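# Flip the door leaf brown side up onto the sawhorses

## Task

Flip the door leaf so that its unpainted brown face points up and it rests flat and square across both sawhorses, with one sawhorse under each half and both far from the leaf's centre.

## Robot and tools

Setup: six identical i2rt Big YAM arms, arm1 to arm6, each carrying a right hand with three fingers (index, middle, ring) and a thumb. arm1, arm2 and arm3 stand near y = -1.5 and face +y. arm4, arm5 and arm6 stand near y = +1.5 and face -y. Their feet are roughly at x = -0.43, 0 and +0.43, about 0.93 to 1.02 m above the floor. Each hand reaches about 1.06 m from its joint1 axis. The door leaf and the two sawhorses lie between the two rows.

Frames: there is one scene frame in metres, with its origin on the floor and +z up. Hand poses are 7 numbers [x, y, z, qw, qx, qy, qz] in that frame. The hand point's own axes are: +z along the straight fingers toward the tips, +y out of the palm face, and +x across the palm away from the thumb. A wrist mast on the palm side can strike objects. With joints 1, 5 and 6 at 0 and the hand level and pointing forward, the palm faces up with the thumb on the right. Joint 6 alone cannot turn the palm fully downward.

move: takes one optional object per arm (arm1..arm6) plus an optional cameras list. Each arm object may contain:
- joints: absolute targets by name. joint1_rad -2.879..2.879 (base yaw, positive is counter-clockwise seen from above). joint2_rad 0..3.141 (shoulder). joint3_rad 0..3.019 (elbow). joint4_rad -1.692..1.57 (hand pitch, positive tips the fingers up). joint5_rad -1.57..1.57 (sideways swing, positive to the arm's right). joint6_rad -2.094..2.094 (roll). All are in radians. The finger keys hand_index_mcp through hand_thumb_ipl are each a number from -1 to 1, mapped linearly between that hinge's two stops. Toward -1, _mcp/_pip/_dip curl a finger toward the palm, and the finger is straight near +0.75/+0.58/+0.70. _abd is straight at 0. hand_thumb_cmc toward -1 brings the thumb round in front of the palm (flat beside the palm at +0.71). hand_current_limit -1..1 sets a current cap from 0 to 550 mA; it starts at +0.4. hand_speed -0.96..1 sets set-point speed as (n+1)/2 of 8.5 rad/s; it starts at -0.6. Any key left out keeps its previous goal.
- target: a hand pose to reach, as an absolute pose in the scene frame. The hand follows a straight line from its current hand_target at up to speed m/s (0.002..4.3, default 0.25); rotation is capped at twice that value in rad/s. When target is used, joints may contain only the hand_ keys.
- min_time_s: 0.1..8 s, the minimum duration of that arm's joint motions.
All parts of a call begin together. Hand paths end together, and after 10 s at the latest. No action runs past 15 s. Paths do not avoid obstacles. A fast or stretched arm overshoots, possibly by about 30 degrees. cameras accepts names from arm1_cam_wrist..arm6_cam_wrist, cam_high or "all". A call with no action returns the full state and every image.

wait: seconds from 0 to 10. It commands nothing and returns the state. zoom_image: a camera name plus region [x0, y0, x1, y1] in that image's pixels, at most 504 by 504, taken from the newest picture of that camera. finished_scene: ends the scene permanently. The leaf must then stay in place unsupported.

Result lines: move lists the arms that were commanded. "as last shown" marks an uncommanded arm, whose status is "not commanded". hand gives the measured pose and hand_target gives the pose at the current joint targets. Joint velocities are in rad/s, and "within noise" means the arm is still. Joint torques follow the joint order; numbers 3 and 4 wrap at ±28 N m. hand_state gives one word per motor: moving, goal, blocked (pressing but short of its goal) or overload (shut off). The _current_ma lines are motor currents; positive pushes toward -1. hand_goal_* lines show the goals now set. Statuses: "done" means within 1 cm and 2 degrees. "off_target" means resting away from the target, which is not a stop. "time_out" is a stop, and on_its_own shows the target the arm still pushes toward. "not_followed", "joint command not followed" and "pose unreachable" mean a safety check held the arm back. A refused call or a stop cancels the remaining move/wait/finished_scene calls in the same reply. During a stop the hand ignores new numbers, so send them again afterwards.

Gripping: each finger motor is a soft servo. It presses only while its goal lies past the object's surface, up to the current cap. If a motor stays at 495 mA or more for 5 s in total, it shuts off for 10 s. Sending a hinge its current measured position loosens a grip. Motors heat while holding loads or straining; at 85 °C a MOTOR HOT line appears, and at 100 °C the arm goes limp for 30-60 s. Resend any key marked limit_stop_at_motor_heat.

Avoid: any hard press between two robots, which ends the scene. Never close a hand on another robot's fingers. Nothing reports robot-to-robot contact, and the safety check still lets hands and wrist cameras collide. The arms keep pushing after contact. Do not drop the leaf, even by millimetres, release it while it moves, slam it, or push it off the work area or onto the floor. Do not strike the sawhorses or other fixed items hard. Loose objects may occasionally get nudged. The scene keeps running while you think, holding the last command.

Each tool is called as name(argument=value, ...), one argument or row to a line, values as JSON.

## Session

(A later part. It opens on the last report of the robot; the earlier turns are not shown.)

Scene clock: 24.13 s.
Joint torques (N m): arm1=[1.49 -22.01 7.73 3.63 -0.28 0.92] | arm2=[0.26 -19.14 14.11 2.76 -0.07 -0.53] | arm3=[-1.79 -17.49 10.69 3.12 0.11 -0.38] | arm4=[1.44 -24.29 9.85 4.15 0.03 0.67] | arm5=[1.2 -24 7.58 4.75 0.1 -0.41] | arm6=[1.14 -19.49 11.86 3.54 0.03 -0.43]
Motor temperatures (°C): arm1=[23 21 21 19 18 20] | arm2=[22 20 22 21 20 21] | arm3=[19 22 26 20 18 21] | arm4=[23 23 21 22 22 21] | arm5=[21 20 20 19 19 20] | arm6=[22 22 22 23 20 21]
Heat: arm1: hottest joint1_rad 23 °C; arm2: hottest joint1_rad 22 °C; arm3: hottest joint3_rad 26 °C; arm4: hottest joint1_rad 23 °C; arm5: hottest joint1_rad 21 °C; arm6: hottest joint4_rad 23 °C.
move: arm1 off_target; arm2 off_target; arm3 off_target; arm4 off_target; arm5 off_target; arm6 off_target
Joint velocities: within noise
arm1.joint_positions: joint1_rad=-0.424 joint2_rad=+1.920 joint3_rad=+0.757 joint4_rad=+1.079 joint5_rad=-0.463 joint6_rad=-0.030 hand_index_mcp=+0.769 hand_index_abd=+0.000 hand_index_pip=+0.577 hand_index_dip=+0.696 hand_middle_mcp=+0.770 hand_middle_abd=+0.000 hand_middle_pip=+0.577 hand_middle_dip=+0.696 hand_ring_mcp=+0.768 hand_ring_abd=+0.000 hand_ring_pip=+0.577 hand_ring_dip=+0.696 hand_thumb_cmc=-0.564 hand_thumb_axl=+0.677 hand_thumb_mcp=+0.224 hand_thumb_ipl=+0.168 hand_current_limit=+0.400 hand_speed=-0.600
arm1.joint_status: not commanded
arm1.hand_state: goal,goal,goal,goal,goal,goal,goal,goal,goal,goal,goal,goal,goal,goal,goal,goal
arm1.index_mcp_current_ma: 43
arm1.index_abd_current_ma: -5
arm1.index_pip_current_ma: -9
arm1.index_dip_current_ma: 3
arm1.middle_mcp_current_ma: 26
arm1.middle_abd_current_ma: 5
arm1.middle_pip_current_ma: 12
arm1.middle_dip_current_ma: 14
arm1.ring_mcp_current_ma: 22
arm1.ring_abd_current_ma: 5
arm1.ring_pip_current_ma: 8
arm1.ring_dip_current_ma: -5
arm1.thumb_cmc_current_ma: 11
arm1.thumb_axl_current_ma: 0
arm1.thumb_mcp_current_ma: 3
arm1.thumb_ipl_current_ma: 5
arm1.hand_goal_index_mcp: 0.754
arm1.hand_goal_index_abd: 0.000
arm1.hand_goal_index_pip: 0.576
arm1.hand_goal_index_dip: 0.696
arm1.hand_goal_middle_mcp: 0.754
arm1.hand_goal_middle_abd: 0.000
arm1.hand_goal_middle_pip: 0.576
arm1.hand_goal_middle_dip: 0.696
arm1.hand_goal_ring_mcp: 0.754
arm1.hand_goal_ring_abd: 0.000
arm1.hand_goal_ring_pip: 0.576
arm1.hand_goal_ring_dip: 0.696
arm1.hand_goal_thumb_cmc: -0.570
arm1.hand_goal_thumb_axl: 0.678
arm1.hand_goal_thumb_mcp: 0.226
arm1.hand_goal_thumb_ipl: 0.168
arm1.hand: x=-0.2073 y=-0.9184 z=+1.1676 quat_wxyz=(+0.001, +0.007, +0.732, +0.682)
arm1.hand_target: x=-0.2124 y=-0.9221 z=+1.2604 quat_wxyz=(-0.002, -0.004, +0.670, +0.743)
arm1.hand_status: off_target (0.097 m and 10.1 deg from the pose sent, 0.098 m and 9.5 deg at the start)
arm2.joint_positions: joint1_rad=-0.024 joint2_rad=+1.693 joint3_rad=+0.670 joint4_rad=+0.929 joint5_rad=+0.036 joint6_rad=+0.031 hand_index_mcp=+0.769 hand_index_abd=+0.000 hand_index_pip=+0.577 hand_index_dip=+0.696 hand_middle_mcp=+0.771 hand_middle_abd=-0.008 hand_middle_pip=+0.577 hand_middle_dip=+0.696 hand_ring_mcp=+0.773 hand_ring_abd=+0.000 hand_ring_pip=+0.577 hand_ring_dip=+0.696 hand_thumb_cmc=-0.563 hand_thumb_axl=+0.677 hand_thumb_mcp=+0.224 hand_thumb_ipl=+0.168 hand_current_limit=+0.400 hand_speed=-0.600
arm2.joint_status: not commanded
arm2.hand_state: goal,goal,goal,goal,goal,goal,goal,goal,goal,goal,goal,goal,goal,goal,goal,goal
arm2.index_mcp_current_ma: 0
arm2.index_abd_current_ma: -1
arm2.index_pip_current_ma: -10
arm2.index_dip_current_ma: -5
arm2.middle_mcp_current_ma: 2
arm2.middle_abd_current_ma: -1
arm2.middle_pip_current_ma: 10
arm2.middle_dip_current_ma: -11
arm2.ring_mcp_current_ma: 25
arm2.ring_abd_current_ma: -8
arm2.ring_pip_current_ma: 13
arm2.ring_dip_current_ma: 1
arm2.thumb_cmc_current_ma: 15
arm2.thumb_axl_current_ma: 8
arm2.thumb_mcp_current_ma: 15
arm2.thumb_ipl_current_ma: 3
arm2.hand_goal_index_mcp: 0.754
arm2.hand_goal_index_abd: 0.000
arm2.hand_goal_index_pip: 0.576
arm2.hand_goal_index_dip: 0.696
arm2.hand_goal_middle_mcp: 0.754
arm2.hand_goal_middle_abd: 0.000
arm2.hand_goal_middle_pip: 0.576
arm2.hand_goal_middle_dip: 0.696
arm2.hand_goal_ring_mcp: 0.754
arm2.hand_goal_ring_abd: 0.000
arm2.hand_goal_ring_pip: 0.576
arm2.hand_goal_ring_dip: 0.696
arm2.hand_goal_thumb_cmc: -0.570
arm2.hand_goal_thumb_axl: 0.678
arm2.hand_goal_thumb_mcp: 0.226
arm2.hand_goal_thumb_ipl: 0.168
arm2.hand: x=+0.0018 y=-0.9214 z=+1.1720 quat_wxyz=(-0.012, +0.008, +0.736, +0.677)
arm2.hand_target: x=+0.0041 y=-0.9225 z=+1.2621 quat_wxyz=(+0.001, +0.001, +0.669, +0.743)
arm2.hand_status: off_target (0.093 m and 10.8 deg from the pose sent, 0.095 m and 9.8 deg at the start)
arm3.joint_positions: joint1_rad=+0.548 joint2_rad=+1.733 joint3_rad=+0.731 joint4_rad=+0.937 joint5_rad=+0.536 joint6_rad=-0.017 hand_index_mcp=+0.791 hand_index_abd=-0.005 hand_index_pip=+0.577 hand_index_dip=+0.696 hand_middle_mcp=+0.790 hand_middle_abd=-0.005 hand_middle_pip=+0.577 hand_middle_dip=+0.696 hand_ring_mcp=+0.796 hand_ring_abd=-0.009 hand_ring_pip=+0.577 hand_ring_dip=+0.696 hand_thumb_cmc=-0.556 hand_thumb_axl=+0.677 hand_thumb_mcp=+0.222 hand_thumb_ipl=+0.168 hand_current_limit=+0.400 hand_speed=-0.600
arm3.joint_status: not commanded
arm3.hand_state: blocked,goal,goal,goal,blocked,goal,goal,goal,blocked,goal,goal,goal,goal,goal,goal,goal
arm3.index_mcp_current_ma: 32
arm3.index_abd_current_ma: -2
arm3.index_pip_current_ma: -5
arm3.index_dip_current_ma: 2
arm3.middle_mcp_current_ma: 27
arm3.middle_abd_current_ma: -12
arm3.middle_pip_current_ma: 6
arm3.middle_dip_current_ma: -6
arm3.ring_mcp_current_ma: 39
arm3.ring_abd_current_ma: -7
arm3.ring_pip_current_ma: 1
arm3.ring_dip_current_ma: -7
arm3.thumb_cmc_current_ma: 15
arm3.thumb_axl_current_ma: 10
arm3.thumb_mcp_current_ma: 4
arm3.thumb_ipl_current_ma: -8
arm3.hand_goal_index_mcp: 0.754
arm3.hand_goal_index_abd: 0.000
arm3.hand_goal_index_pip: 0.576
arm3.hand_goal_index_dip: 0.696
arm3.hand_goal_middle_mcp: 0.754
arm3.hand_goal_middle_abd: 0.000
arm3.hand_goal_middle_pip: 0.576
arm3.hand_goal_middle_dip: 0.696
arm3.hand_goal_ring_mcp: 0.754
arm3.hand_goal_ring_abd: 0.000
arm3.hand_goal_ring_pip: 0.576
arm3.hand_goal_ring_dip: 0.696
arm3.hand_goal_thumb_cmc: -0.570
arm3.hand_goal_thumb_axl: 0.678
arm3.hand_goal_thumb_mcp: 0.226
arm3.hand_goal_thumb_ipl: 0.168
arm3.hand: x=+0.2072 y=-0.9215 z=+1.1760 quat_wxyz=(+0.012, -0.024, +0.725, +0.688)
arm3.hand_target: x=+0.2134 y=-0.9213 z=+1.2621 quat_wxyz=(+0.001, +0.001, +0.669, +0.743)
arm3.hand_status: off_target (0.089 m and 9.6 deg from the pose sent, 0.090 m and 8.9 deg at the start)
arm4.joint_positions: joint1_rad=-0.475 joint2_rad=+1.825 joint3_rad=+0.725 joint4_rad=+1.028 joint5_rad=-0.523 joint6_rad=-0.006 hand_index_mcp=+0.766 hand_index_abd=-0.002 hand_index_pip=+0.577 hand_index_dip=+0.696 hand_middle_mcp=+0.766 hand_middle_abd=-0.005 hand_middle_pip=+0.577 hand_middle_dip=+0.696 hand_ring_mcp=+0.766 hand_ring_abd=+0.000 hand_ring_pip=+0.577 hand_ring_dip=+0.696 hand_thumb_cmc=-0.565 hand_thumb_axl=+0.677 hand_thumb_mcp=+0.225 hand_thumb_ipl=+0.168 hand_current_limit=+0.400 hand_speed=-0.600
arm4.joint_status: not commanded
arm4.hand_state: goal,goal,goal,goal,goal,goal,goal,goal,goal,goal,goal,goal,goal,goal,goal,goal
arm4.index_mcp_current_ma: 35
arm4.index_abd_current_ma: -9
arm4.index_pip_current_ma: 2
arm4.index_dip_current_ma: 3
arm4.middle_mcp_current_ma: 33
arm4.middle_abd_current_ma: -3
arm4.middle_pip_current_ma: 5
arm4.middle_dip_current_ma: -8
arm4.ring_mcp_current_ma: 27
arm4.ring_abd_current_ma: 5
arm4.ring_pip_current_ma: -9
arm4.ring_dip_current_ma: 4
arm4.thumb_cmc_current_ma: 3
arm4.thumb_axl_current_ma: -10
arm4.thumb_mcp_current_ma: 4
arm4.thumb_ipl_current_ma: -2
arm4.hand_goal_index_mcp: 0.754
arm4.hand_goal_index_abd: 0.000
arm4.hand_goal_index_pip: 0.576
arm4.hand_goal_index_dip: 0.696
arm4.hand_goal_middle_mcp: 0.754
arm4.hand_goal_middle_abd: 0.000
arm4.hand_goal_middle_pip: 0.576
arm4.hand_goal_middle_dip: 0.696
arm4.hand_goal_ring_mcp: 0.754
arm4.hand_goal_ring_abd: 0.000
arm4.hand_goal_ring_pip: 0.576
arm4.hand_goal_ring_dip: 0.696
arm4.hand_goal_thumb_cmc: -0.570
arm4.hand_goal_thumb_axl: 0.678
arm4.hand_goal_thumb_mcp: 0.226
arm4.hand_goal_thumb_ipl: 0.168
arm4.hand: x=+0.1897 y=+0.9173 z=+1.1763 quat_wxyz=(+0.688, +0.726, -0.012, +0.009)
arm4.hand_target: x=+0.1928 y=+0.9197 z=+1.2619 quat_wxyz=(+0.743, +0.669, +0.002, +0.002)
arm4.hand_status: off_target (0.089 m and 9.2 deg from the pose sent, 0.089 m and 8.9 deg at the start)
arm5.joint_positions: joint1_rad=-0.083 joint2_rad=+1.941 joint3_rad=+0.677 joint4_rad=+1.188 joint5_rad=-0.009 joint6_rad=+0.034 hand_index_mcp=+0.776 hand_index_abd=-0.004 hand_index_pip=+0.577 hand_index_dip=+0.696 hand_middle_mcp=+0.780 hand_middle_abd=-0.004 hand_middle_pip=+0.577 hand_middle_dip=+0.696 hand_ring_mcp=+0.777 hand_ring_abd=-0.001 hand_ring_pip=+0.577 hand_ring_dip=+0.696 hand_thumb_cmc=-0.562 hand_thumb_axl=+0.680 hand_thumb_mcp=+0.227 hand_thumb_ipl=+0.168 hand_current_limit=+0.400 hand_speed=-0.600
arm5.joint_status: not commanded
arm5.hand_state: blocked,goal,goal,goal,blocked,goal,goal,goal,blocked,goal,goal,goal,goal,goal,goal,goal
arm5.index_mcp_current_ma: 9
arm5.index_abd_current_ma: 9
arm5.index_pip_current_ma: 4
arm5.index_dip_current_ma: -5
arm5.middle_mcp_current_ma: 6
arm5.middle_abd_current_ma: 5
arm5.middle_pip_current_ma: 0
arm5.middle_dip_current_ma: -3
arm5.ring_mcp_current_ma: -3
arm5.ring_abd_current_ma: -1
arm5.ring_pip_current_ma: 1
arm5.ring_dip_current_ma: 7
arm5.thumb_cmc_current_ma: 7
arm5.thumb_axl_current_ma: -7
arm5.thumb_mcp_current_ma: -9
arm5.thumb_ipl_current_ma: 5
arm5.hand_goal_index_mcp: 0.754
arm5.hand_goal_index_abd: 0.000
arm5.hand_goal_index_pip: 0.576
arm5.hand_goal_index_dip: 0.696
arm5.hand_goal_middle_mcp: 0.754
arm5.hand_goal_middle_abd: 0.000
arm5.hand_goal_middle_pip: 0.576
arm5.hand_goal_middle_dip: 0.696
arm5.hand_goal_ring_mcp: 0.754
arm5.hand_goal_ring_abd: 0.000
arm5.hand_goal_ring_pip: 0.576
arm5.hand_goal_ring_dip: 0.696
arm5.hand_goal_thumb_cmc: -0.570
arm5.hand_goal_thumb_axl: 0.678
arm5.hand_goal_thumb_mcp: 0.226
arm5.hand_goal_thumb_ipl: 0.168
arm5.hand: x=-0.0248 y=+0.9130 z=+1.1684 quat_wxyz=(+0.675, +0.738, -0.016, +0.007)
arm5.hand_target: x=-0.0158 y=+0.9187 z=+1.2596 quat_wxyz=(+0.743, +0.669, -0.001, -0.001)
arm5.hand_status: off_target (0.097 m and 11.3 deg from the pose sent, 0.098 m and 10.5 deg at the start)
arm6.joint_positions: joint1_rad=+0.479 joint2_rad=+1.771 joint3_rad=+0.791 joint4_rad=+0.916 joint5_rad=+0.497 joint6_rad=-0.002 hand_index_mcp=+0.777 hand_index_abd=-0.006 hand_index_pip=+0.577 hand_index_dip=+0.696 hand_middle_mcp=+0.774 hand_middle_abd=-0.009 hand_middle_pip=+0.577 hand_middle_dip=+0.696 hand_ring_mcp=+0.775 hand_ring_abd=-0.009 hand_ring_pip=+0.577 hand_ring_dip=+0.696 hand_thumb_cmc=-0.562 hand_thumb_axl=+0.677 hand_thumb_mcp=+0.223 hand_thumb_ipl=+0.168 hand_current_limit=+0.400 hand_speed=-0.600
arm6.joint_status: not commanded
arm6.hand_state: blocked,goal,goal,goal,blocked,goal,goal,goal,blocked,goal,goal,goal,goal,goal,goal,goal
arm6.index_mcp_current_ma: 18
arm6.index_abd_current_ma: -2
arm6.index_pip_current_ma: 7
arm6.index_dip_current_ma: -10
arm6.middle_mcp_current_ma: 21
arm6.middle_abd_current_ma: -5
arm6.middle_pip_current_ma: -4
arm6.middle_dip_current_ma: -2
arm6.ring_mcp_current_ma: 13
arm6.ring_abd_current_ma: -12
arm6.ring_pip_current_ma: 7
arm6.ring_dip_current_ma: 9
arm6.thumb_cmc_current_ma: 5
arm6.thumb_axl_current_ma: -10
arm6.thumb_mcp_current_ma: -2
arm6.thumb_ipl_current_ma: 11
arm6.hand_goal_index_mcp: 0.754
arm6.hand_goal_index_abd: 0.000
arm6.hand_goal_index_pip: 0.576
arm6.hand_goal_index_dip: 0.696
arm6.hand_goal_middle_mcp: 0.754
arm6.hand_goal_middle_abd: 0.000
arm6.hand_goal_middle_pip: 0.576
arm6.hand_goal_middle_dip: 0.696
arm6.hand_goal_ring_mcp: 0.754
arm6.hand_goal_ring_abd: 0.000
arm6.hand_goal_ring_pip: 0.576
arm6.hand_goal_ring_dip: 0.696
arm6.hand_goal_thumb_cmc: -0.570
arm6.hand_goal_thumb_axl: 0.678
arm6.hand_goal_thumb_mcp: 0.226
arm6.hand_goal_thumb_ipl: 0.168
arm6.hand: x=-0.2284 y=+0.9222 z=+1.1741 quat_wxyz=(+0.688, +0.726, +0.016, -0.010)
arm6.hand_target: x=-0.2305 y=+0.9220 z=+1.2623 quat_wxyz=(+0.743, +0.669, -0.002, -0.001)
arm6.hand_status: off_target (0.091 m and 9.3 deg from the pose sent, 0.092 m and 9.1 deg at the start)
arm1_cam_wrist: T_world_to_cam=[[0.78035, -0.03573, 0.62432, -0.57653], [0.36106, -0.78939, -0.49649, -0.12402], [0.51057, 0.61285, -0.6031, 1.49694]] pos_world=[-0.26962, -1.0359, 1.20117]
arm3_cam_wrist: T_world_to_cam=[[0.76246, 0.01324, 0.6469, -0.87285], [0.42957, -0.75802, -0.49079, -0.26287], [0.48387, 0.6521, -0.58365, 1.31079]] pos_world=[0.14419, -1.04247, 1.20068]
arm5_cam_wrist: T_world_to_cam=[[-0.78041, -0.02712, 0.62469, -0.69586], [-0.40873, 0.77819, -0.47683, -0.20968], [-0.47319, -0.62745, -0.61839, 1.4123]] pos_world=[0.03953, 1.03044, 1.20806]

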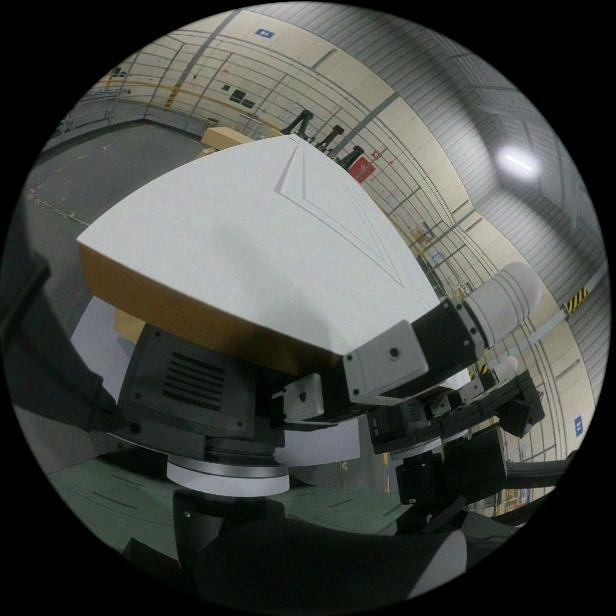

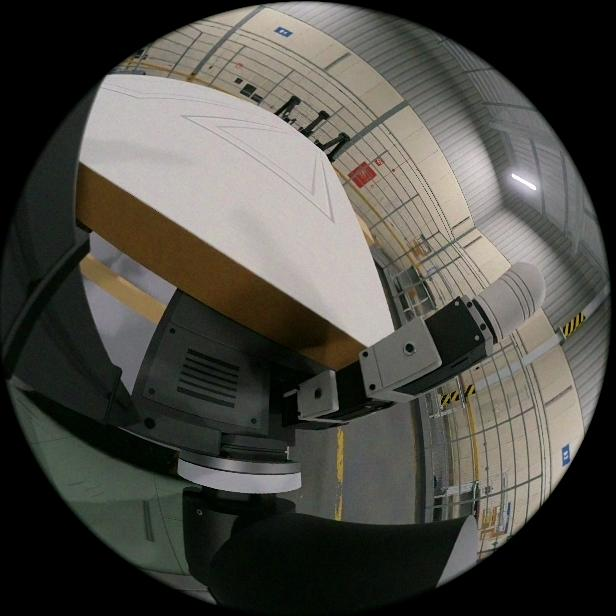

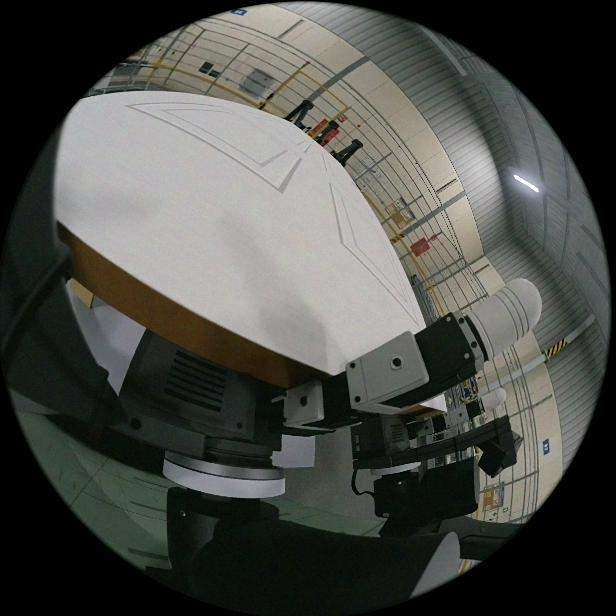

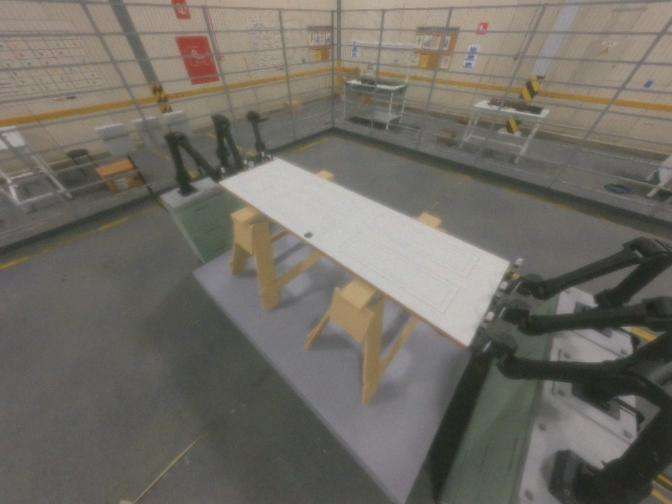

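move(
  arm1={"target": [-0.21, -0.918, 1.295, 0, 0, 0.6691, 0.7431], "speed": 0.8},
  arm2={"target": [0.004, -0.915, 1.295, 0, 0, 0.6691, 0.7431], "speed": 0.8},
  arm3={"target": [0.21, -0.915, 1.295, 0, 0, 0.6691, 0.7431], "speed": 0.8},
  arm4={"target": [0.19, 0.915, 1.295, 0.7431, 0.6691, 0, 0], "speed": 0.8},
  arm5={"target": [-0.015, 0.915, 1.295, 0.7431, 0.6691, 0, 0], "speed": 0.8},
  arm6={"target": [-0.227, 0.915, 1.295, 0.7431, 0.6691, 0, 0], "speed": 0.8},
  cameras=["cam_high"],
)

Scene clock: 26.57 s.
Joint torques (N m): arm1=[1.55 -22.07 7.84 3.74 -0.35 0.94] | arm2=[0.26 -19.84 14.24 3.03 0 -0.56] | arm3=[-1.67 -18.08 10.91 3.36 0.31 -0.41] | arm4=[1.38 -25.35 10.14 4.46 -0.06 0.76] | arm5=[0.91 -24.12 7.92 4.82 -0.05 -0.43] | arm6=[1.32 -20.48 11.88 3.77 0.16 -0.44]
Motor temperatures (°C): arm1=[23 21 21 19 18 20] | arm2=[22 20 22 21 20 21] | arm3=[19 23 26 20 18 21] | arm4=[23 24 21 22 22 21] | arm5=[21 20 20 19 19 20] | arm6=[22 23 22 23 20 21]
Heat: arm1: hottest joint1_rad 23 °C; arm2: hottest joint1_rad 22 °C; arm3: hottest joint3_rad 26 °C; arm4: hottest joint2_rad 24 °C; arm5: hottest joint1_rad 21 °C; arm6: hottest joint2_rad 23 °C.
move: arm1 off_target; arm2 off_target; arm3 off_target; arm4 off_target; arm5 off_target; arm6 off_target
Joint velocities: within noise
arm1.joint_positions: joint1_rad=-0.424 joint2_rad=+1.916 joint3_rad=+0.757 joint4_rad=+1.071 joint5_rad=-0.462 joint6_rad=-0.032 hand_index_mcp=+0.769 hand_index_abd=+0.000 hand_index_pip=+0.577 hand_index_dip=+0.696 hand_middle_mcp=+0.770 hand_middle_abd=+0.000 hand_middle_pip=+0.577 hand_middle_dip=+0.696 hand_ring_mcp=+0.768 hand_ring_abd=+0.000 hand_ring_pip=+0.577 hand_ring_dip=+0.696 hand_thumb_cmc=-0.564 hand_thumb_axl=+0.677 hand_thumb_mcp=+0.224 hand_thumb_ipl=+0.168 hand_current_limit=+0.400 hand_speed=-0.600
arm1.joint_status: not commanded
arm1.hand_state: goal,goal,goal,goal,goal,goal,goal,goal,goal,goal,goal,goal,goal,goal,goal,goal
arm1.index_mcp_current_ma: 27
arm1.index_abd_current_ma: -7
arm1.index_pip_current_ma: 0
arm1.index_dip_current_ma: -3
arm1.middle_mcp_current_ma: 29
arm1.middle_abd_current_ma: -14
arm1.middle_pip_current_ma: 11
arm1.middle_dip_current_ma: 18
arm1.ring_mcp_current_ma: 17
arm1.ring_abd_current_ma: -4
arm1.ring_pip_current_ma: 3
arm1.ring_dip_current_ma: 11
arm1.thumb_cmc_current_ma: 7
arm1.thumb_axl_current_ma: -5
arm1.thumb_mcp_current_ma: -3
arm1.thumb_ipl_current_ma: -4
arm1.hand_goal_index_mcp: 0.754
arm1.hand_goal_index_abd: 0.000
arm1.hand_goal_index_pip: 0.576
arm1.hand_goal_index_dip: 0.696
arm1.hand_goal_middle_mcp: 0.754
arm1.hand_goal_middle_abd: 0.000
arm1.hand_goal_middle_pip: 0.576
arm1.hand_goal_middle_dip: 0.696
arm1.hand_goal_ring_mcp: 0.754
arm1.hand_goal_ring_abd: 0.000
arm1.hand_goal_ring_pip: 0.576
arm1.hand_goal_ring_dip: 0.696
arm1.hand_goal_thumb_cmc: -0.570
arm1.hand_goal_thumb_axl: 0.678
arm1.hand_goal_thumb_mcp: 0.226
arm1.hand_goal_thumb_ipl: 0.168
arm1.hand: x=-0.2073 y=-0.9183 z=+1.1674 quat_wxyz=(+0.001, +0.008, +0.733, +0.680)
arm1.hand_target: x=-0.2119 y=-0.9224 z=+1.2627 quat_wxyz=(-0.002, -0.004, +0.670, +0.743)
arm1.hand_status: off_target (0.128 m and 10.4 deg from the pose sent, 0.127 m and 10.1 deg at the start; pose on its path clipped on 25 of 29 steps)
arm2.joint_positions: joint1_rad=-0.024 joint2_rad=+1.682 joint3_rad=+0.670 joint4_rad=+0.905 joint5_rad=+0.036 joint6_rad=+0.034 hand_index_mcp=+0.769 hand_index_abd=+0.000 hand_index_pip=+0.577 hand_index_dip=+0.696 hand_middle_mcp=+0.771 hand_middle_abd=-0.008 hand_middle_pip=+0.577 hand_middle_dip=+0.696 hand_ring_mcp=+0.773 hand_ring_abd=+0.000 hand_ring_pip=+0.577 hand_ring_dip=+0.696 hand_thumb_cmc=-0.563 hand_thumb_axl=+0.677 hand_thumb_mcp=+0.224 hand_thumb_ipl=+0.168 hand_current_limit=+0.400 hand_speed=-0.600
arm2.joint_status: not commanded
arm2.hand_state: goal,goal,goal,goal,goal,goal,goal,goal,goal,goal,goal,goal,goal,goal,goal,goal
arm2.index_mcp_current_ma: 9
arm2.index_abd_current_ma: -4
arm2.index_pip_current_ma: -10
arm2.index_dip_current_ma: -9
arm2.middle_mcp_current_ma: 3
arm2.middle_abd_current_ma: -4
arm2.middle_pip_current_ma: 6
arm2.middle_dip_current_ma: -11
arm2.ring_mcp_current_ma: 20
arm2.ring_abd_current_ma: -3
arm2.ring_pip_current_ma: 9
arm2.ring_dip_current_ma: 1
arm2.thumb_cmc_current_ma: 3
arm2.thumb_axl_current_ma: 2
arm2.thumb_mcp_current_ma: -1
arm2.thumb_ipl_current_ma: 5
arm2.hand_goal_index_mcp: 0.754
arm2.hand_goal_index_abd: 0.000
arm2.hand_goal_index_pip: 0.576
arm2.hand_goal_index_dip: 0.696
arm2.hand_goal_middle_mcp: 0.754
arm2.hand_goal_middle_abd: 0.000
arm2.hand_goal_middle_pip: 0.576
arm2.hand_goal_middle_dip: 0.696
arm2.hand_goal_ring_mcp: 0.754
arm2.hand_goal_ring_abd: 0.000
arm2.hand_goal_ring_pip: 0.576
arm2.hand_goal_ring_dip: 0.696
arm2.hand_goal_thumb_cmc: -0.570
arm2.hand_goal_thumb_axl: 0.678
arm2.hand_goal_thumb_mcp: 0.226
arm2.hand_goal_thumb_ipl: 0.168
arm2.hand: x=+0.0021 y=-0.9211 z=+1.1718 quat_wxyz=(-0.013, +0.009, +0.740, +0.672)
arm2.hand_target: x=+0.0038 y=-0.9242 z=+1.2681 quat_wxyz=(+0.001, +0.001, +0.669, +0.743)
arm2.hand_status: off_target (0.123 m and 11.6 deg from the pose sent, 0.123 m and 10.8 deg at the start; pose on its path clipped on 21 of 26 steps)
arm3.joint_positions: joint1_rad=+0.548 joint2_rad=+1.722 joint3_rad=+0.731 joint4_rad=+0.905 joint5_rad=+0.535 joint6_rad=-0.015 hand_index_mcp=+0.791 hand_index_abd=-0.005 hand_index_pip=+0.577 hand_index_dip=+0.696 hand_middle_mcp=+0.790 hand_middle_abd=-0.005 hand_middle_pip=+0.577 hand_middle_dip=+0.696 hand_ring_mcp=+0.796 hand_ring_abd=-0.009 hand_ring_pip=+0.577 hand_ring_dip=+0.696 hand_thumb_cmc=-0.556 hand_thumb_axl=+0.677 hand_thumb_mcp=+0.221 hand_thumb_ipl=+0.168 hand_current_limit=+0.400 hand_speed=-0.600
arm3.joint_status: not commanded
arm3.hand_state: blocked,goal,goal,goal,blocked,goal,goal,goal,blocked,goal,goal,goal,goal,goal,goal,goal
arm3.index_mcp_current_ma: 30
arm3.index_abd_current_ma: -4
arm3.index_pip_current_ma: -5
arm3.index_dip_current_ma: -1
arm3.middle_mcp_current_ma: 27
arm3.middle_abd_current_ma: -11
arm3.middle_pip_current_ma: 6
arm3.middle_dip_current_ma: -2
arm3.ring_mcp_current_ma: 45
arm3.ring_abd_current_ma: -4
arm3.ring_pip_current_ma: 1
arm3.ring_dip_current_ma: -1
arm3.thumb_cmc_current_ma: 15
arm3.thumb_axl_current_ma: 9
arm3.thumb_mcp_current_ma: 6
arm3.thumb_ipl_current_ma: -2
arm3.hand_goal_index_mcp: 0.754
arm3.hand_goal_index_abd: 0.000
arm3.hand_goal_index_pip: 0.576
arm3.hand_goal_index_dip: 0.696
arm3.hand_goal_middle_mcp: 0.754
arm3.hand_goal_middle_abd: 0.000
arm3.hand_goal_middle_pip: 0.576
arm3.hand_goal_middle_dip: 0.696
arm3.hand_goal_ring_mcp: 0.754
arm3.hand_goal_ring_abd: 0.000
arm3.hand_goal_ring_pip: 0.576
arm3.hand_goal_ring_dip: 0.696
arm3.hand_goal_thumb_cmc: -0.570
arm3.hand_goal_thumb_axl: 0.678
arm3.hand_goal_thumb_mcp: 0.226
arm3.hand_goal_thumb_ipl: 0.168
arm3.hand: x=+0.2066 y=-0.9206 z=+1.1750 quat_wxyz=(+0.015, -0.028, +0.732, +0.681)
arm3.hand_target: x=+0.2135 y=-0.9231 z=+1.2709 quat_wxyz=(+0.001, +0.002, +0.669, +0.743)
arm3.hand_status: off_target (0.120 m and 10.7 deg from the pose sent, 0.119 m and 9.6 deg at the start; pose on its path clipped on 23 of 29 steps)
arm4.joint_positions: joint1_rad=-0.475 joint2_rad=+1.812 joint3_rad=+0.725 joint4_rad=+0.992 joint5_rad=-0.523 joint6_rad=-0.015 hand_index_mcp=+0.766 hand_index_abd=-0.002 hand_index_pip=+0.577 hand_index_dip=+0.696 hand_middle_mcp=+0.766 hand_middle_abd=-0.005 hand_middle_pip=+0.577 hand_middle_dip=+0.696 hand_ring_mcp=+0.766 hand_ring_abd=+0.000 hand_ring_pip=+0.577 hand_ring_dip=+0.696 hand_thumb_cmc=-0.565 hand_thumb_axl=+0.677 hand_thumb_mcp=+0.225 hand_thumb_ipl=+0.168 hand_current_limit=+0.400 hand_speed=-0.600
arm4.joint_status: not commanded
arm4.hand_state: goal,goal,goal,goal,goal,goal,goal,goal,goal,goal,goal,goal,goal,goal,goal,goal
arm4.index_mcp_current_ma: 45
arm4.index_abd_current_ma: -9
arm4.index_pip_current_ma: -8
arm4.index_dip_current_ma: 9
arm4.middle_mcp_current_ma: 43
arm4.middle_abd_current_ma: -6
arm4.middle_pip_current_ma: 5
arm4.middle_dip_current_ma: -6
arm4.ring_mcp_current_ma: 31
arm4.ring_abd_current_ma: 0
arm4.ring_pip_current_ma: -9
arm4.ring_dip_current_ma: 7
arm4.thumb_cmc_current_ma: 9
arm4.thumb_axl_current_ma: -8
arm4.thumb_mcp_current_ma: 2
arm4.thumb_ipl_current_ma: -6
arm4.hand_goal_index_mcp: 0.754
arm4.hand_goal_index_abd: 0.000
arm4.hand_goal_index_pip: 0.576
arm4.hand_goal_index_dip: 0.696
arm4.hand_goal_middle_mcp: 0.754
arm4.hand_goal_middle_abd: 0.000
arm4.hand_goal_middle_pip: 0.576
arm4.hand_goal_middle_dip: 0.696
arm4.hand_goal_ring_mcp: 0.754
arm4.hand_goal_ring_abd: 0.000
arm4.hand_goal_ring_pip: 0.576
arm4.hand_goal_ring_dip: 0.696
arm4.hand_goal_thumb_cmc: -0.570
arm4.hand_goal_thumb_axl: 0.678
arm4.hand_goal_thumb_mcp: 0.226
arm4.hand_goal_thumb_ipl: 0.168
arm4.hand: x=+0.1900 y=+0.9160 z=+1.1755 quat_wxyz=(+0.681, +0.732, -0.013, +0.010)
arm4.hand_target: x=+0.1934 y=+0.9205 z=+1.2713 quat_wxyz=(+0.743, +0.669, +0.003, +0.002)
arm4.hand_status: off_target (0.120 m and 10.4 deg from the pose sent, 0.119 m and 9.2 deg at the start; pose on its path clipped on 22 of 29 steps)
arm5.joint_positions: joint1_rad=-0.083 joint2_rad=+1.935 joint3_rad=+0.673 joint4_rad=+1.179 joint5_rad=-0.010 joint6_rad=+0.037 hand_index_mcp=+0.776 hand_index_abd=-0.004 hand_index_pip=+0.577 hand_index_dip=+0.696 hand_middle_mcp=+0.780 hand_middle_abd=-0.004 hand_middle_pip=+0.577 hand_middle_dip=+0.696 hand_ring_mcp=+0.777 hand_ring_abd=-0.001 hand_ring_pip=+0.577 hand_ring_dip=+0.696 hand_thumb_cmc=-0.562 hand_thumb_axl=+0.680 hand_thumb_mcp=+0.224 hand_thumb_ipl=+0.168 hand_current_limit=+0.400 hand_speed=-0.600
arm5.joint_status: not commanded
arm5.hand_state: blocked,goal,goal,goal,blocked,goal,goal,goal,blocked,goal,goal,goal,goal,goal,goal,goal
arm5.index_mcp_current_ma: 9
arm5.index_abd_current_ma: 9
arm5.index_pip_current_ma: 4
arm5.index_dip_current_ma: -5
arm5.middle_mcp_current_ma: 9
arm5.middle_abd_current_ma: 2
arm5.middle_pip_current_ma: 3
arm5.middle_dip_current_ma: -1
arm5.ring_mcp_current_ma: -2
arm5.ring_abd_current_ma: 0
arm5.ring_pip_current_ma: -3
arm5.ring_dip_current_ma: 7
arm5.thumb_cmc_current_ma: 7
arm5.thumb_axl_current_ma: -1
arm5.thumb_mcp_current_ma: -7
arm5.thumb_ipl_current_ma: 11
arm5.hand_goal_index_mcp: 0.754
arm5.hand_goal_index_abd: 0.000
arm5.hand_goal_index_pip: 0.576
arm5.hand_goal_index_dip: 0.696
arm5.hand_goal_middle_mcp: 0.754
arm5.hand_goal_middle_abd: 0.000
arm5.hand_goal_middle_pip: 0.576
arm5.hand_goal_middle_dip: 0.696
arm5.hand_goal_ring_mcp: 0.754
arm5.hand_goal_ring_abd: 0.000
arm5.hand_goal_ring_pip: 0.576
arm5.hand_goal_ring_dip: 0.696
arm5.hand_goal_thumb_cmc: -0.570
arm5.hand_goal_thumb_axl: 0.678
arm5.hand_goal_thumb_mcp: 0.226
arm5.hand_goal_thumb_ipl: 0.168
arm5.hand: x=-0.0248 y=+0.9139 z=+1.1680 quat_wxyz=(+0.672, +0.740, -0.017, +0.008)
arm5.hand_target: x=-0.0177 y=+0.9189 z=+1.2621 quat_wxyz=(+0.743, +0.669, -0.001, -0.001)
arm5.hand_status: off_target (0.127 m and 11.7 deg from the pose sent, 0.127 m and 11.3 deg at the start; pose on its path clipped on 24 of 29 steps)
arm6.joint_positions: joint1_rad=+0.479 joint2_rad=+1.763 joint3_rad=+0.791 joint4_rad=+0.891 joint5_rad=+0.495 joint6_rad=-0.002 hand_index_mcp=+0.777 hand_index_abd=-0.006 hand_index_pip=+0.577 hand_index_dip=+0.696 hand_middle_mcp=+0.774 hand_middle_abd=-0.009 hand_middle_pip=+0.577 hand_middle_dip=+0.696 hand_ring_mcp=+0.775 hand_ring_abd=-0.009 hand_ring_pip=+0.577 hand_ring_dip=+0.696 hand_thumb_cmc=-0.571 hand_thumb_axl=+0.677 hand_thumb_mcp=+0.223 hand_thumb_ipl=+0.168 hand_current_limit=+0.400 hand_speed=-0.600
arm6.joint_status: not commanded
arm6.hand_state: blocked,goal,goal,goal,blocked,goal,goal,goal,blocked,goal,goal,goal,goal,goal,goal,goal
arm6.index_mcp_current_ma: 19
arm6.index_abd_current_ma: 1
arm6.index_pip_current_ma: 4
arm6.index_dip_current_ma: -7
arm6.middle_mcp_current_ma: 19
arm6.middle_abd_current_ma: -7
arm6.middle_pip_current_ma: -4
arm6.middle_dip_current_ma: -8
arm6.ring_mcp_current_ma: 14
arm6.ring_abd_current_ma: -5
arm6.ring_pip_current_ma: 2
arm6.ring_dip_current_ma: 4
arm6.thumb_cmc_current_ma: 1
arm6.thumb_axl_current_ma: -7
arm6.thumb_mcp_current_ma: -1
arm6.thumb_ipl_current_ma: 12
arm6.hand_goal_index_mcp: 0.754
arm6.hand_goal_index_abd: 0.000
arm6.hand_goal_index_pip: 0.576
arm6.hand_goal_index_dip: 0.696
arm6.hand_goal_middle_mcp: 0.754
arm6.hand_goal_middle_abd: 0.000
arm6.hand_goal_middle_pip: 0.576
arm6.hand_goal_middle_dip: 0.696
arm6.hand_goal_ring_mcp: 0.754
arm6.hand_goal_ring_abd: 0.000
arm6.hand_goal_ring_pip: 0.576
arm6.hand_goal_ring_dip: 0.696
arm6.hand_goal_thumb_cmc: -0.570
arm6.hand_goal_thumb_axl: 0.678
arm6.hand_goal_thumb_mcp: 0.226
arm6.hand_goal_thumb_ipl: 0.168
arm6.hand: x=-0.2277 y=+0.9213 z=+1.1732 quat_wxyz=(+0.682, +0.731, +0.020, -0.012)
arm6.hand_target: x=-0.2310 y=+0.9237 z=+1.2697 quat_wxyz=(+0.743, +0.669, -0.002, -0.001)
arm6.hand_status: off_target (0.122 m and 10.3 deg from the pose sent, 0.121 m and 9.3 deg at the start; pose on its path clipped on 23 of 29 steps)

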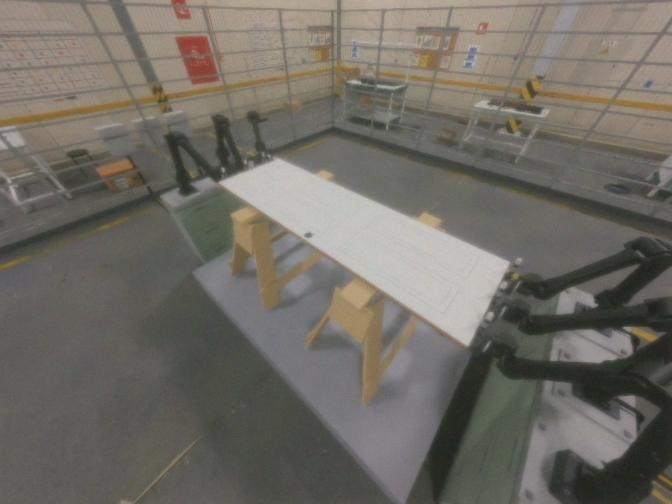

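move(
  arm1={"joints": {"joint2_rad": 1.68}, "min_time_s": 2},
  arm2={"joints": {"joint2_rad": 1.43}, "min_time_s": 2},
  arm3={"joints": {"joint2_rad": 1.47}, "min_time_s": 2},
  arm4={"joints": {"joint2_rad": 1.58}, "min_time_s": 2},
  arm5={"joints": {"joint2_rad": 1.70}, "min_time_s": 2},
  arm6={"joints": {"joint2_rad": 1.51}, "min_time_s": 2},
  cameras=["cam_high"],
)

Scene clock: 31.10 s.
Joint torques (N m): arm1=[1.55 -22.07 8.84 4.08 -0.48 0.6] | arm2=[0.44 -23.36 15.05 4.27 0.02 -0.91] | arm3=[-1.67 -22.48 11.43 4.93 0.74 -0.78] | arm4=[1.2 -27.34 10.77 5.27 -0.5 0.97] | arm5=[0.97 -24.29 9.07 5.12 -0.02 -0.18] | arm6=[1.14 -22.07 12.66 4.59 0.22 -0.42]
Motor temperatures (°C): arm1=[23 22 22 19 18 20] | arm2=[22 20 22 21 20 21] | arm3=[19 24 26 20 18 21] | arm4=[23 25 21 22 22 21] | arm5=[21 21 20 19 19 20] | arm6=[22 23 23 23 20 21]
Heat: arm1: hottest joint1_rad 23 °C; arm2: hottest joint1_rad 22 °C; arm3: hottest joint3_rad 26 °C; arm4: hottest joint2_rad 25 °C; arm5: hottest joint1_rad 21 °C; arm6: hottest joint2_rad 23 °C.
move: arm1 done; arm2 time_out; arm3 time_out; arm4 time_out; arm5 done; arm6 done
Joint velocities: within noise
arm1.joint_positions: joint1_rad=-0.424 joint2_rad=+1.811 joint3_rad=+0.755 joint4_rad=+1.060 joint5_rad=-0.458 joint6_rad=-0.002 hand_index_mcp=+0.769 hand_index_abd=+0.000 hand_index_pip=+0.577 hand_index_dip=+0.696 hand_middle_mcp=+0.770 hand_middle_abd=+0.000 hand_middle_pip=+0.577 hand_middle_dip=+0.696 hand_ring_mcp=+0.768 hand_ring_abd=+0.000 hand_ring_pip=+0.577 hand_ring_dip=+0.696 hand_thumb_cmc=-0.564 hand_thumb_axl=+0.677 hand_thumb_mcp=+0.224 hand_thumb_ipl=+0.168 hand_current_limit=+0.400 hand_speed=-0.600
arm1.joint_status: all done
arm1.hand_state: goal,goal,goal,goal,goal,goal,goal,goal,goal,goal,goal,goal,goal,goal,goal,goal
arm1.index_mcp_current_ma: 42
arm1.index_abd_current_ma: -2
arm1.index_pip_current_ma: -17
arm1.index_dip_current_ma: -11
arm1.middle_mcp_current_ma: 22
arm1.middle_abd_current_ma: -15
arm1.middle_pip_current_ma: 2
arm1.middle_dip_current_ma: 10
arm1.ring_mcp_current_ma: 26
arm1.ring_abd_current_ma: 5
arm1.ring_pip_current_ma: 1
arm1.ring_dip_current_ma: 1
arm1.thumb_cmc_current_ma: 14
arm1.thumb_axl_current_ma: 1
arm1.thumb_mcp_current_ma: 3
arm1.thumb_ipl_current_ma: -3
arm1.hand_goal_index_mcp: 0.754
arm1.hand_goal_index_abd: 0.000
arm1.hand_goal_index_pip: 0.576
arm1.hand_goal_index_dip: 0.696
arm1.hand_goal_middle_mcp: 0.754
arm1.hand_goal_middle_abd: 0.000
arm1.hand_goal_middle_pip: 0.576
arm1.hand_goal_middle_dip: 0.696
arm1.hand_goal_ring_mcp: 0.754
arm1.hand_goal_ring_abd: 0.000
arm1.hand_goal_ring_pip: 0.576
arm1.hand_goal_ring_dip: 0.696
arm1.hand_goal_thumb_cmc: -0.570
arm1.hand_goal_thumb_axl: 0.678
arm1.hand_goal_thumb_mcp: 0.226
arm1.hand_goal_thumb_ipl: 0.168
arm1.hand: x=-0.2075 y=-0.9255 z=+1.2251 quat_wxyz=(+0.008, +0.006, +0.705, +0.710)
arm1.hand_target: x=-0.2208 y=-0.9402 z=+1.3277 quat_wxyz=(+0.016, -0.023, +0.631, +0.775)
arm1.hand_status: not commanded
arm2.joint_positions: joint1_rad=-0.024 joint2_rad=+1.576 joint3_rad=+0.670 joint4_rad=+0.868 joint5_rad=+0.035 joint6_rad=+0.071 hand_index_mcp=+0.769 hand_index_abd=+0.000 hand_index_pip=+0.577 hand_index_dip=+0.696 hand_middle_mcp=+0.771 hand_middle_abd=-0.008 hand_middle_pip=+0.577 hand_middle_dip=+0.696 hand_ring_mcp=+0.773 hand_ring_abd=+0.000 hand_ring_pip=+0.577 hand_ring_dip=+0.696 hand_thumb_cmc=-0.563 hand_thumb_axl=+0.677 hand_thumb_mcp=+0.224 hand_thumb_ipl=+0.168 hand_current_limit=+0.400 hand_speed=-0.600
arm2.joint_status: joint2_rad time_out (moved -0.106 of -0.252)
arm2.hand_state: goal,goal,goal,goal,goal,goal,goal,goal,goal,goal,goal,goal,goal,goal,goal,goal
arm2.index_mcp_current_ma: -3
arm2.index_abd_current_ma: -8
arm2.index_pip_current_ma: -6
arm2.index_dip_current_ma: -17
arm2.middle_mcp_current_ma: -1
arm2.middle_abd_current_ma: 3
arm2.middle_pip_current_ma: 16
arm2.middle_dip_current_ma: -16
arm2.ring_mcp_current_ma: 15
arm2.ring_abd_current_ma: -1
arm2.ring_pip_current_ma: 9
arm2.ring_dip_current_ma: -7
arm2.thumb_cmc_current_ma: 4
arm2.thumb_axl_current_ma: -1
arm2.thumb_mcp_current_ma: 16
arm2.thumb_ipl_current_ma: 2
arm2.hand_goal_index_mcp: 0.754
arm2.hand_goal_index_abd: 0.000
arm2.hand_goal_index_pip: 0.576
arm2.hand_goal_index_dip: 0.696
arm2.hand_goal_middle_mcp: 0.754
arm2.hand_goal_middle_abd: 0.000
arm2.hand_goal_middle_pip: 0.576
arm2.hand_goal_middle_dip: 0.696
arm2.hand_goal_ring_mcp: 0.754
arm2.hand_goal_ring_abd: 0.000
arm2.hand_goal_ring_pip: 0.576
arm2.hand_goal_ring_dip: 0.696
arm2.hand_goal_thumb_cmc: -0.570
arm2.hand_goal_thumb_axl: 0.678
arm2.hand_goal_thumb_mcp: 0.226
arm2.hand_goal_thumb_ipl: 0.168
arm2.on_its_own: joint2_rad reads +1.576 and still pushes toward +1.430 since a time_out; joint4_rad reads +0.868 and still pushes toward +0.942 since a time_out; joint6_rad reads +0.071 and still pushes toward -0.005 since a time_out
arm2.hand: x=+0.0057 y=-0.9328 z=+1.2212 quat_wxyz=(-0.028, +0.023, +0.716, +0.697)
arm2.hand_target: x=+0.0053 y=-0.9633 z=+1.3538 quat_wxyz=(-0.001, +0.004, +0.609, +0.793)
arm2.hand_status: not commanded
arm3.joint_positions: joint1_rad=+0.548 joint2_rad=+1.639 joint3_rad=+0.731 joint4_rad=+0.872 joint5_rad=+0.524 joint6_rad=+0.026 hand_index_mcp=+0.791 hand_index_abd=-0.005 hand_index_pip=+0.577 hand_index_dip=+0.696 hand_middle_mcp=+0.790 hand_middle_abd=-0.005 hand_middle_pip=+0.577 hand_middle_dip=+0.696 hand_ring_mcp=+0.796 hand_ring_abd=-0.009 hand_ring_pip=+0.577 hand_ring_dip=+0.696 hand_thumb_cmc=-0.556 hand_thumb_axl=+0.677 hand_thumb_mcp=+0.221 hand_thumb_ipl=+0.168 hand_current_limit=+0.400 hand_speed=-0.600
arm3.joint_status: joint2_rad time_out (moved -0.084 of -0.252)
arm3.hand_state: blocked,goal,goal,goal,blocked,goal,goal,goal,blocked,goal,goal,goal,goal,goal,goal,goal
arm3.index_mcp_current_ma: 28
arm3.index_abd_current_ma: -4
arm3.index_pip_current_ma: -3
arm3.index_dip_current_ma: 1
arm3.middle_mcp_current_ma: 24
arm3.middle_abd_current_ma: -13
arm3.middle_pip_current_ma: 7
arm3.middle_dip_current_ma: -6
arm3.ring_mcp_current_ma: 40
arm3.ring_abd_current_ma: -6
arm3.ring_pip_current_ma: 1
arm3.ring_dip_current_ma: -11
arm3.thumb_cmc_current_ma: 13
arm3.thumb_axl_current_ma: 7
arm3.thumb_mcp_current_ma: 2
arm3.thumb_ipl_current_ma: -7
arm3.hand_goal_index_mcp: 0.754
arm3.hand_goal_index_abd: 0.000
arm3.hand_goal_index_pip: 0.576
arm3.hand_goal_index_dip: 0.696
arm3.hand_goal_middle_mcp: 0.754
arm3.hand_goal_middle_abd: 0.000
arm3.hand_goal_middle_pip: 0.576
arm3.hand_goal_middle_dip: 0.696
arm3.hand_goal_ring_mcp: 0.754
arm3.hand_goal_ring_abd: 0.000
arm3.hand_goal_ring_pip: 0.576
arm3.hand_goal_ring_dip: 0.696
arm3.hand_goal_thumb_cmc: -0.570
arm3.hand_goal_thumb_axl: 0.678
arm3.hand_goal_thumb_mcp: 0.226
arm3.hand_goal_thumb_ipl: 0.168
arm3.on_its_own: joint2_rad reads +1.639 and still pushes toward +1.470 since a time_out; joint4_rad reads +0.872 and still pushes toward +0.938 since a time_out; joint6_rad reads +0.026 and still pushes toward -0.061 since a time_out
arm3.hand: x=+0.2128 y=-0.9277 z=+1.2127 quat_wxyz=(-0.012, -0.008, +0.717, +0.697)
arm3.hand_target: x=+0.2321 y=-0.9544 z=+1.3491 quat_wxyz=(-0.024, +0.030, +0.621, +0.783)
arm3.hand_status: not commanded
arm4.joint_positions: joint1_rad=-0.473 joint2_rad=+1.725 joint3_rad=+0.725 joint4_rad=+0.974 joint5_rad=-0.510 joint6_rad=-0.035 hand_index_mcp=+0.766 hand_index_abd=-0.002 hand_index_pip=+0.577 hand_index_dip=+0.696 hand_middle_mcp=+0.766 hand_middle_abd=-0.005 hand_middle_pip=+0.577 hand_middle_dip=+0.696 hand_ring_mcp=+0.766 hand_ring_abd=+0.000 hand_ring_pip=+0.577 hand_ring_dip=+0.696 hand_thumb_cmc=-0.565 hand_thumb_axl=+0.677 hand_thumb_mcp=+0.225 hand_thumb_ipl=+0.168 hand_current_limit=+0.400 hand_speed=-0.600
arm4.joint_status: joint2_rad time_out (moved -0.086 of -0.232)
arm4.hand_state: goal,goal,goal,goal,goal,goal,goal,goal,goal,goal,goal,goal,goal,goal,goal,goal
arm4.index_mcp_current_ma: 43
arm4.index_abd_current_ma: -7
arm4.index_pip_current_ma: 2
arm4.index_dip_current_ma: 6
arm4.middle_mcp_current_ma: 35
arm4.middle_abd_current_ma: -1
arm4.middle_pip_current_ma: -5
arm4.middle_dip_current_ma: -13
arm4.ring_mcp_current_ma: 35
arm4.ring_abd_current_ma: 2
arm4.ring_pip_current_ma: 5
arm4.ring_dip_current_ma: 4
arm4.thumb_cmc_current_ma: 8
arm4.thumb_axl_current_ma: -9
arm4.thumb_mcp_current_ma: 0
arm4.thumb_ipl_current_ma: 7
arm4.hand_goal_index_mcp: 0.754
arm4.hand_goal_index_abd: 0.000
arm4.hand_goal_index_pip: 0.576
arm4.hand_goal_index_dip: 0.696
arm4.hand_goal_middle_mcp: 0.754
arm4.hand_goal_middle_abd: 0.000
arm4.hand_goal_middle_pip: 0.576
arm4.hand_goal_middle_dip: 0.696
arm4.hand_goal_ring_mcp: 0.754
arm4.hand_goal_ring_abd: 0.000
arm4.hand_goal_ring_pip: 0.576
arm4.hand_goal_ring_dip: 0.696
arm4.hand_goal_thumb_cmc: -0.570
arm4.hand_goal_thumb_axl: 0.678
arm4.hand_goal_thumb_mcp: 0.226
arm4.hand_goal_thumb_ipl: 0.168
arm4.on_its_own: joint2_rad reads +1.725 and still pushes toward +1.580 since a time_out; joint4_rad reads +0.974 and still pushes toward +1.034 since a time_out; joint6_rad reads -0.035 and still pushes toward +0.053 since a time_out
arm4.hand: x=+0.1942 y=+0.9225 z=+1.2210 quat_wxyz=(+0.702, +0.712, +0.003, -0.013)
arm4.hand_target: x=+0.2050 y=+0.9414 z=+1.3355 quat_wxyz=(+0.775, +0.631, +0.024, -0.017)
arm4.hand_status: not commanded
arm5.joint_positions: joint1_rad=-0.083 joint2_rad=+1.833 joint3_rad=+0.670 joint4_rad=+1.171 joint5_rad=-0.010 joint6_rad=+0.013 hand_index_mcp=+0.776 hand_index_abd=-0.004 hand_index_pip=+0.577 hand_index_dip=+0.696 hand_middle_mcp=+0.780 hand_middle_abd=-0.004 hand_middle_pip=+0.577 hand_middle_dip=+0.696 hand_ring_mcp=+0.777 hand_ring_abd=-0.001 hand_ring_pip=+0.577 hand_ring_dip=+0.696 hand_thumb_cmc=-0.562 hand_thumb_axl=+0.680 hand_thumb_mcp=+0.224 hand_thumb_ipl=+0.168 hand_current_limit=+0.400 hand_speed=-0.600
arm5.joint_status: all done
arm5.hand_state: blocked,goal,goal,goal,blocked,goal,goal,goal,blocked,goal,goal,goal,goal,goal,goal,goal
arm5.index_mcp_current_ma: 8
arm5.index_abd_current_ma: 7
arm5.index_pip_current_ma: 6
arm5.index_dip_current_ma: -3
arm5.middle_mcp_current_ma: 6
arm5.middle_abd_current_ma: -2
arm5.middle_pip_current_ma: -2
arm5.middle_dip_current_ma: -4
arm5.ring_mcp_current_ma: -7
arm5.ring_abd_current_ma: 2
arm5.ring_pip_current_ma: 3
arm5.ring_dip_current_ma: 5
arm5.thumb_cmc_current_ma: 9
arm5.thumb_axl_current_ma: -1
arm5.thumb_mcp_current_ma: -9
arm5.thumb_ipl_current_ma: 14
arm5.hand_goal_index_mcp: 0.754
arm5.hand_goal_index_abd: 0.000
arm5.hand_goal_index_pip: 0.576
arm5.hand_goal_index_dip: 0.696
arm5.hand_goal_middle_mcp: 0.754
arm5.hand_goal_middle_abd: 0.000
arm5.hand_goal_middle_pip: 0.576
arm5.hand_goal_middle_dip: 0.696
arm5.hand_goal_ring_mcp: 0.754
arm5.hand_goal_ring_abd: 0.000
arm5.hand_goal_ring_pip: 0.576
arm5.hand_goal_ring_dip: 0.696
arm5.hand_goal_thumb_cmc: -0.570
arm5.hand_goal_thumb_axl: 0.678
arm5.hand_goal_thumb_mcp: 0.226
arm5.hand_goal_thumb_ipl: 0.168
arm5.hand: x=-0.0225 y=+0.9192 z=+1.2230 quat_wxyz=(+0.705, +0.709, -0.007, +0.000)
arm5.hand_target: x=-0.0174 y=+0.9351 z=+1.3234 quat_wxyz=(+0.779, +0.627, -0.001, -0.001)
arm5.hand_status: not commanded
arm6.joint_positions: joint1_rad=+0.478 joint2_rad=+1.641 joint3_rad=+0.791 joint4_rad=+0.870 joint5_rad=+0.492 joint6_rad=-0.004 hand_index_mcp=+0.777 hand_index_abd=-0.006 hand_index_pip=+0.577 hand_index_dip=+0.696 hand_middle_mcp=+0.774 hand_middle_abd=-0.009 hand_middle_pip=+0.577 hand_middle_dip=+0.696 hand_ring_mcp=+0.775 hand_ring_abd=-0.009 hand_ring_pip=+0.577 hand_ring_dip=+0.696 hand_thumb_cmc=-0.571 hand_thumb_axl=+0.677 hand_thumb_mcp=+0.223 hand_thumb_ipl=+0.168 hand_current_limit=+0.400 hand_speed=-0.600
arm6.joint_status: all done
arm6.hand_state: blocked,goal,goal,goal,blocked,goal,goal,goal,blocked,goal,goal,goal,goal,goal,goal,goal
arm6.index_mcp_current_ma: 16
arm6.index_abd_current_ma: -1
arm6.index_pip_current_ma: 3
arm6.index_dip_current_ma: -12
arm6.middle_mcp_current_ma: 11
arm6.middle_abd_current_ma: -4
arm6.middle_pip_current_ma: -1
arm6.middle_dip_current_ma: 0
arm6.ring_mcp_current_ma: 14
arm6.ring_abd_current_ma: -2
arm6.ring_pip_current_ma: 9
arm6.ring_dip_current_ma: 4
arm6.thumb_cmc_current_ma: -3
arm6.thumb_axl_current_ma: -10
arm6.thumb_mcp_current_ma: -6
arm6.thumb_ipl_current_ma: 15
arm6.hand_goal_index_mcp: 0.754
arm6.hand_goal_index_abd: 0.000
arm6.hand_goal_index_pip: 0.576
arm6.hand_goal_index_dip: 0.696
arm6.hand_goal_middle_mcp: 0.754
arm6.hand_goal_middle_abd: 0.000
arm6.hand_goal_middle_pip: 0.576
arm6.hand_goal_middle_dip: 0.696
arm6.hand_goal_ring_mcp: 0.754
arm6.hand_goal_ring_abd: 0.000
arm6.hand_goal_ring_pip: 0.576
arm6.hand_goal_ring_dip: 0.696
arm6.hand_goal_thumb_cmc: -0.570
arm6.hand_goal_thumb_axl: 0.678
arm6.hand_goal_thumb_mcp: 0.226
arm6.hand_goal_thumb_ipl: 0.168
arm6.hand: x=-0.2346 y=+0.9352 z=+1.2381 quat_wxyz=(+0.714, +0.700, +0.004, +0.005)
arm6.hand_target: x=-0.2487 y=+0.9570 z=+1.3537 quat_wxyz=(+0.785, +0.618, -0.028, +0.023)
arm6.hand_status: not commanded

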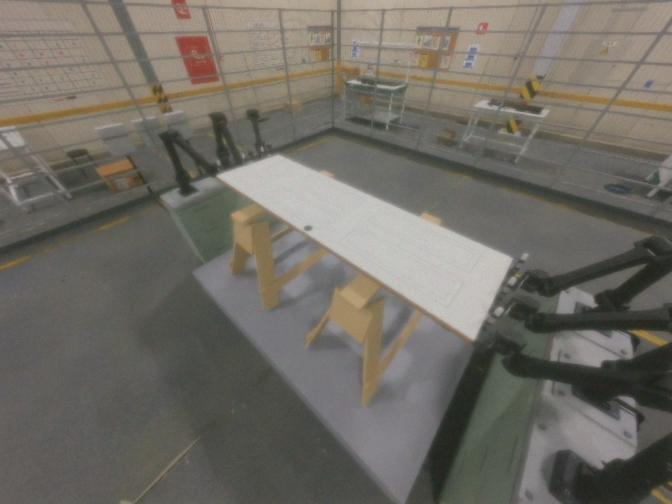

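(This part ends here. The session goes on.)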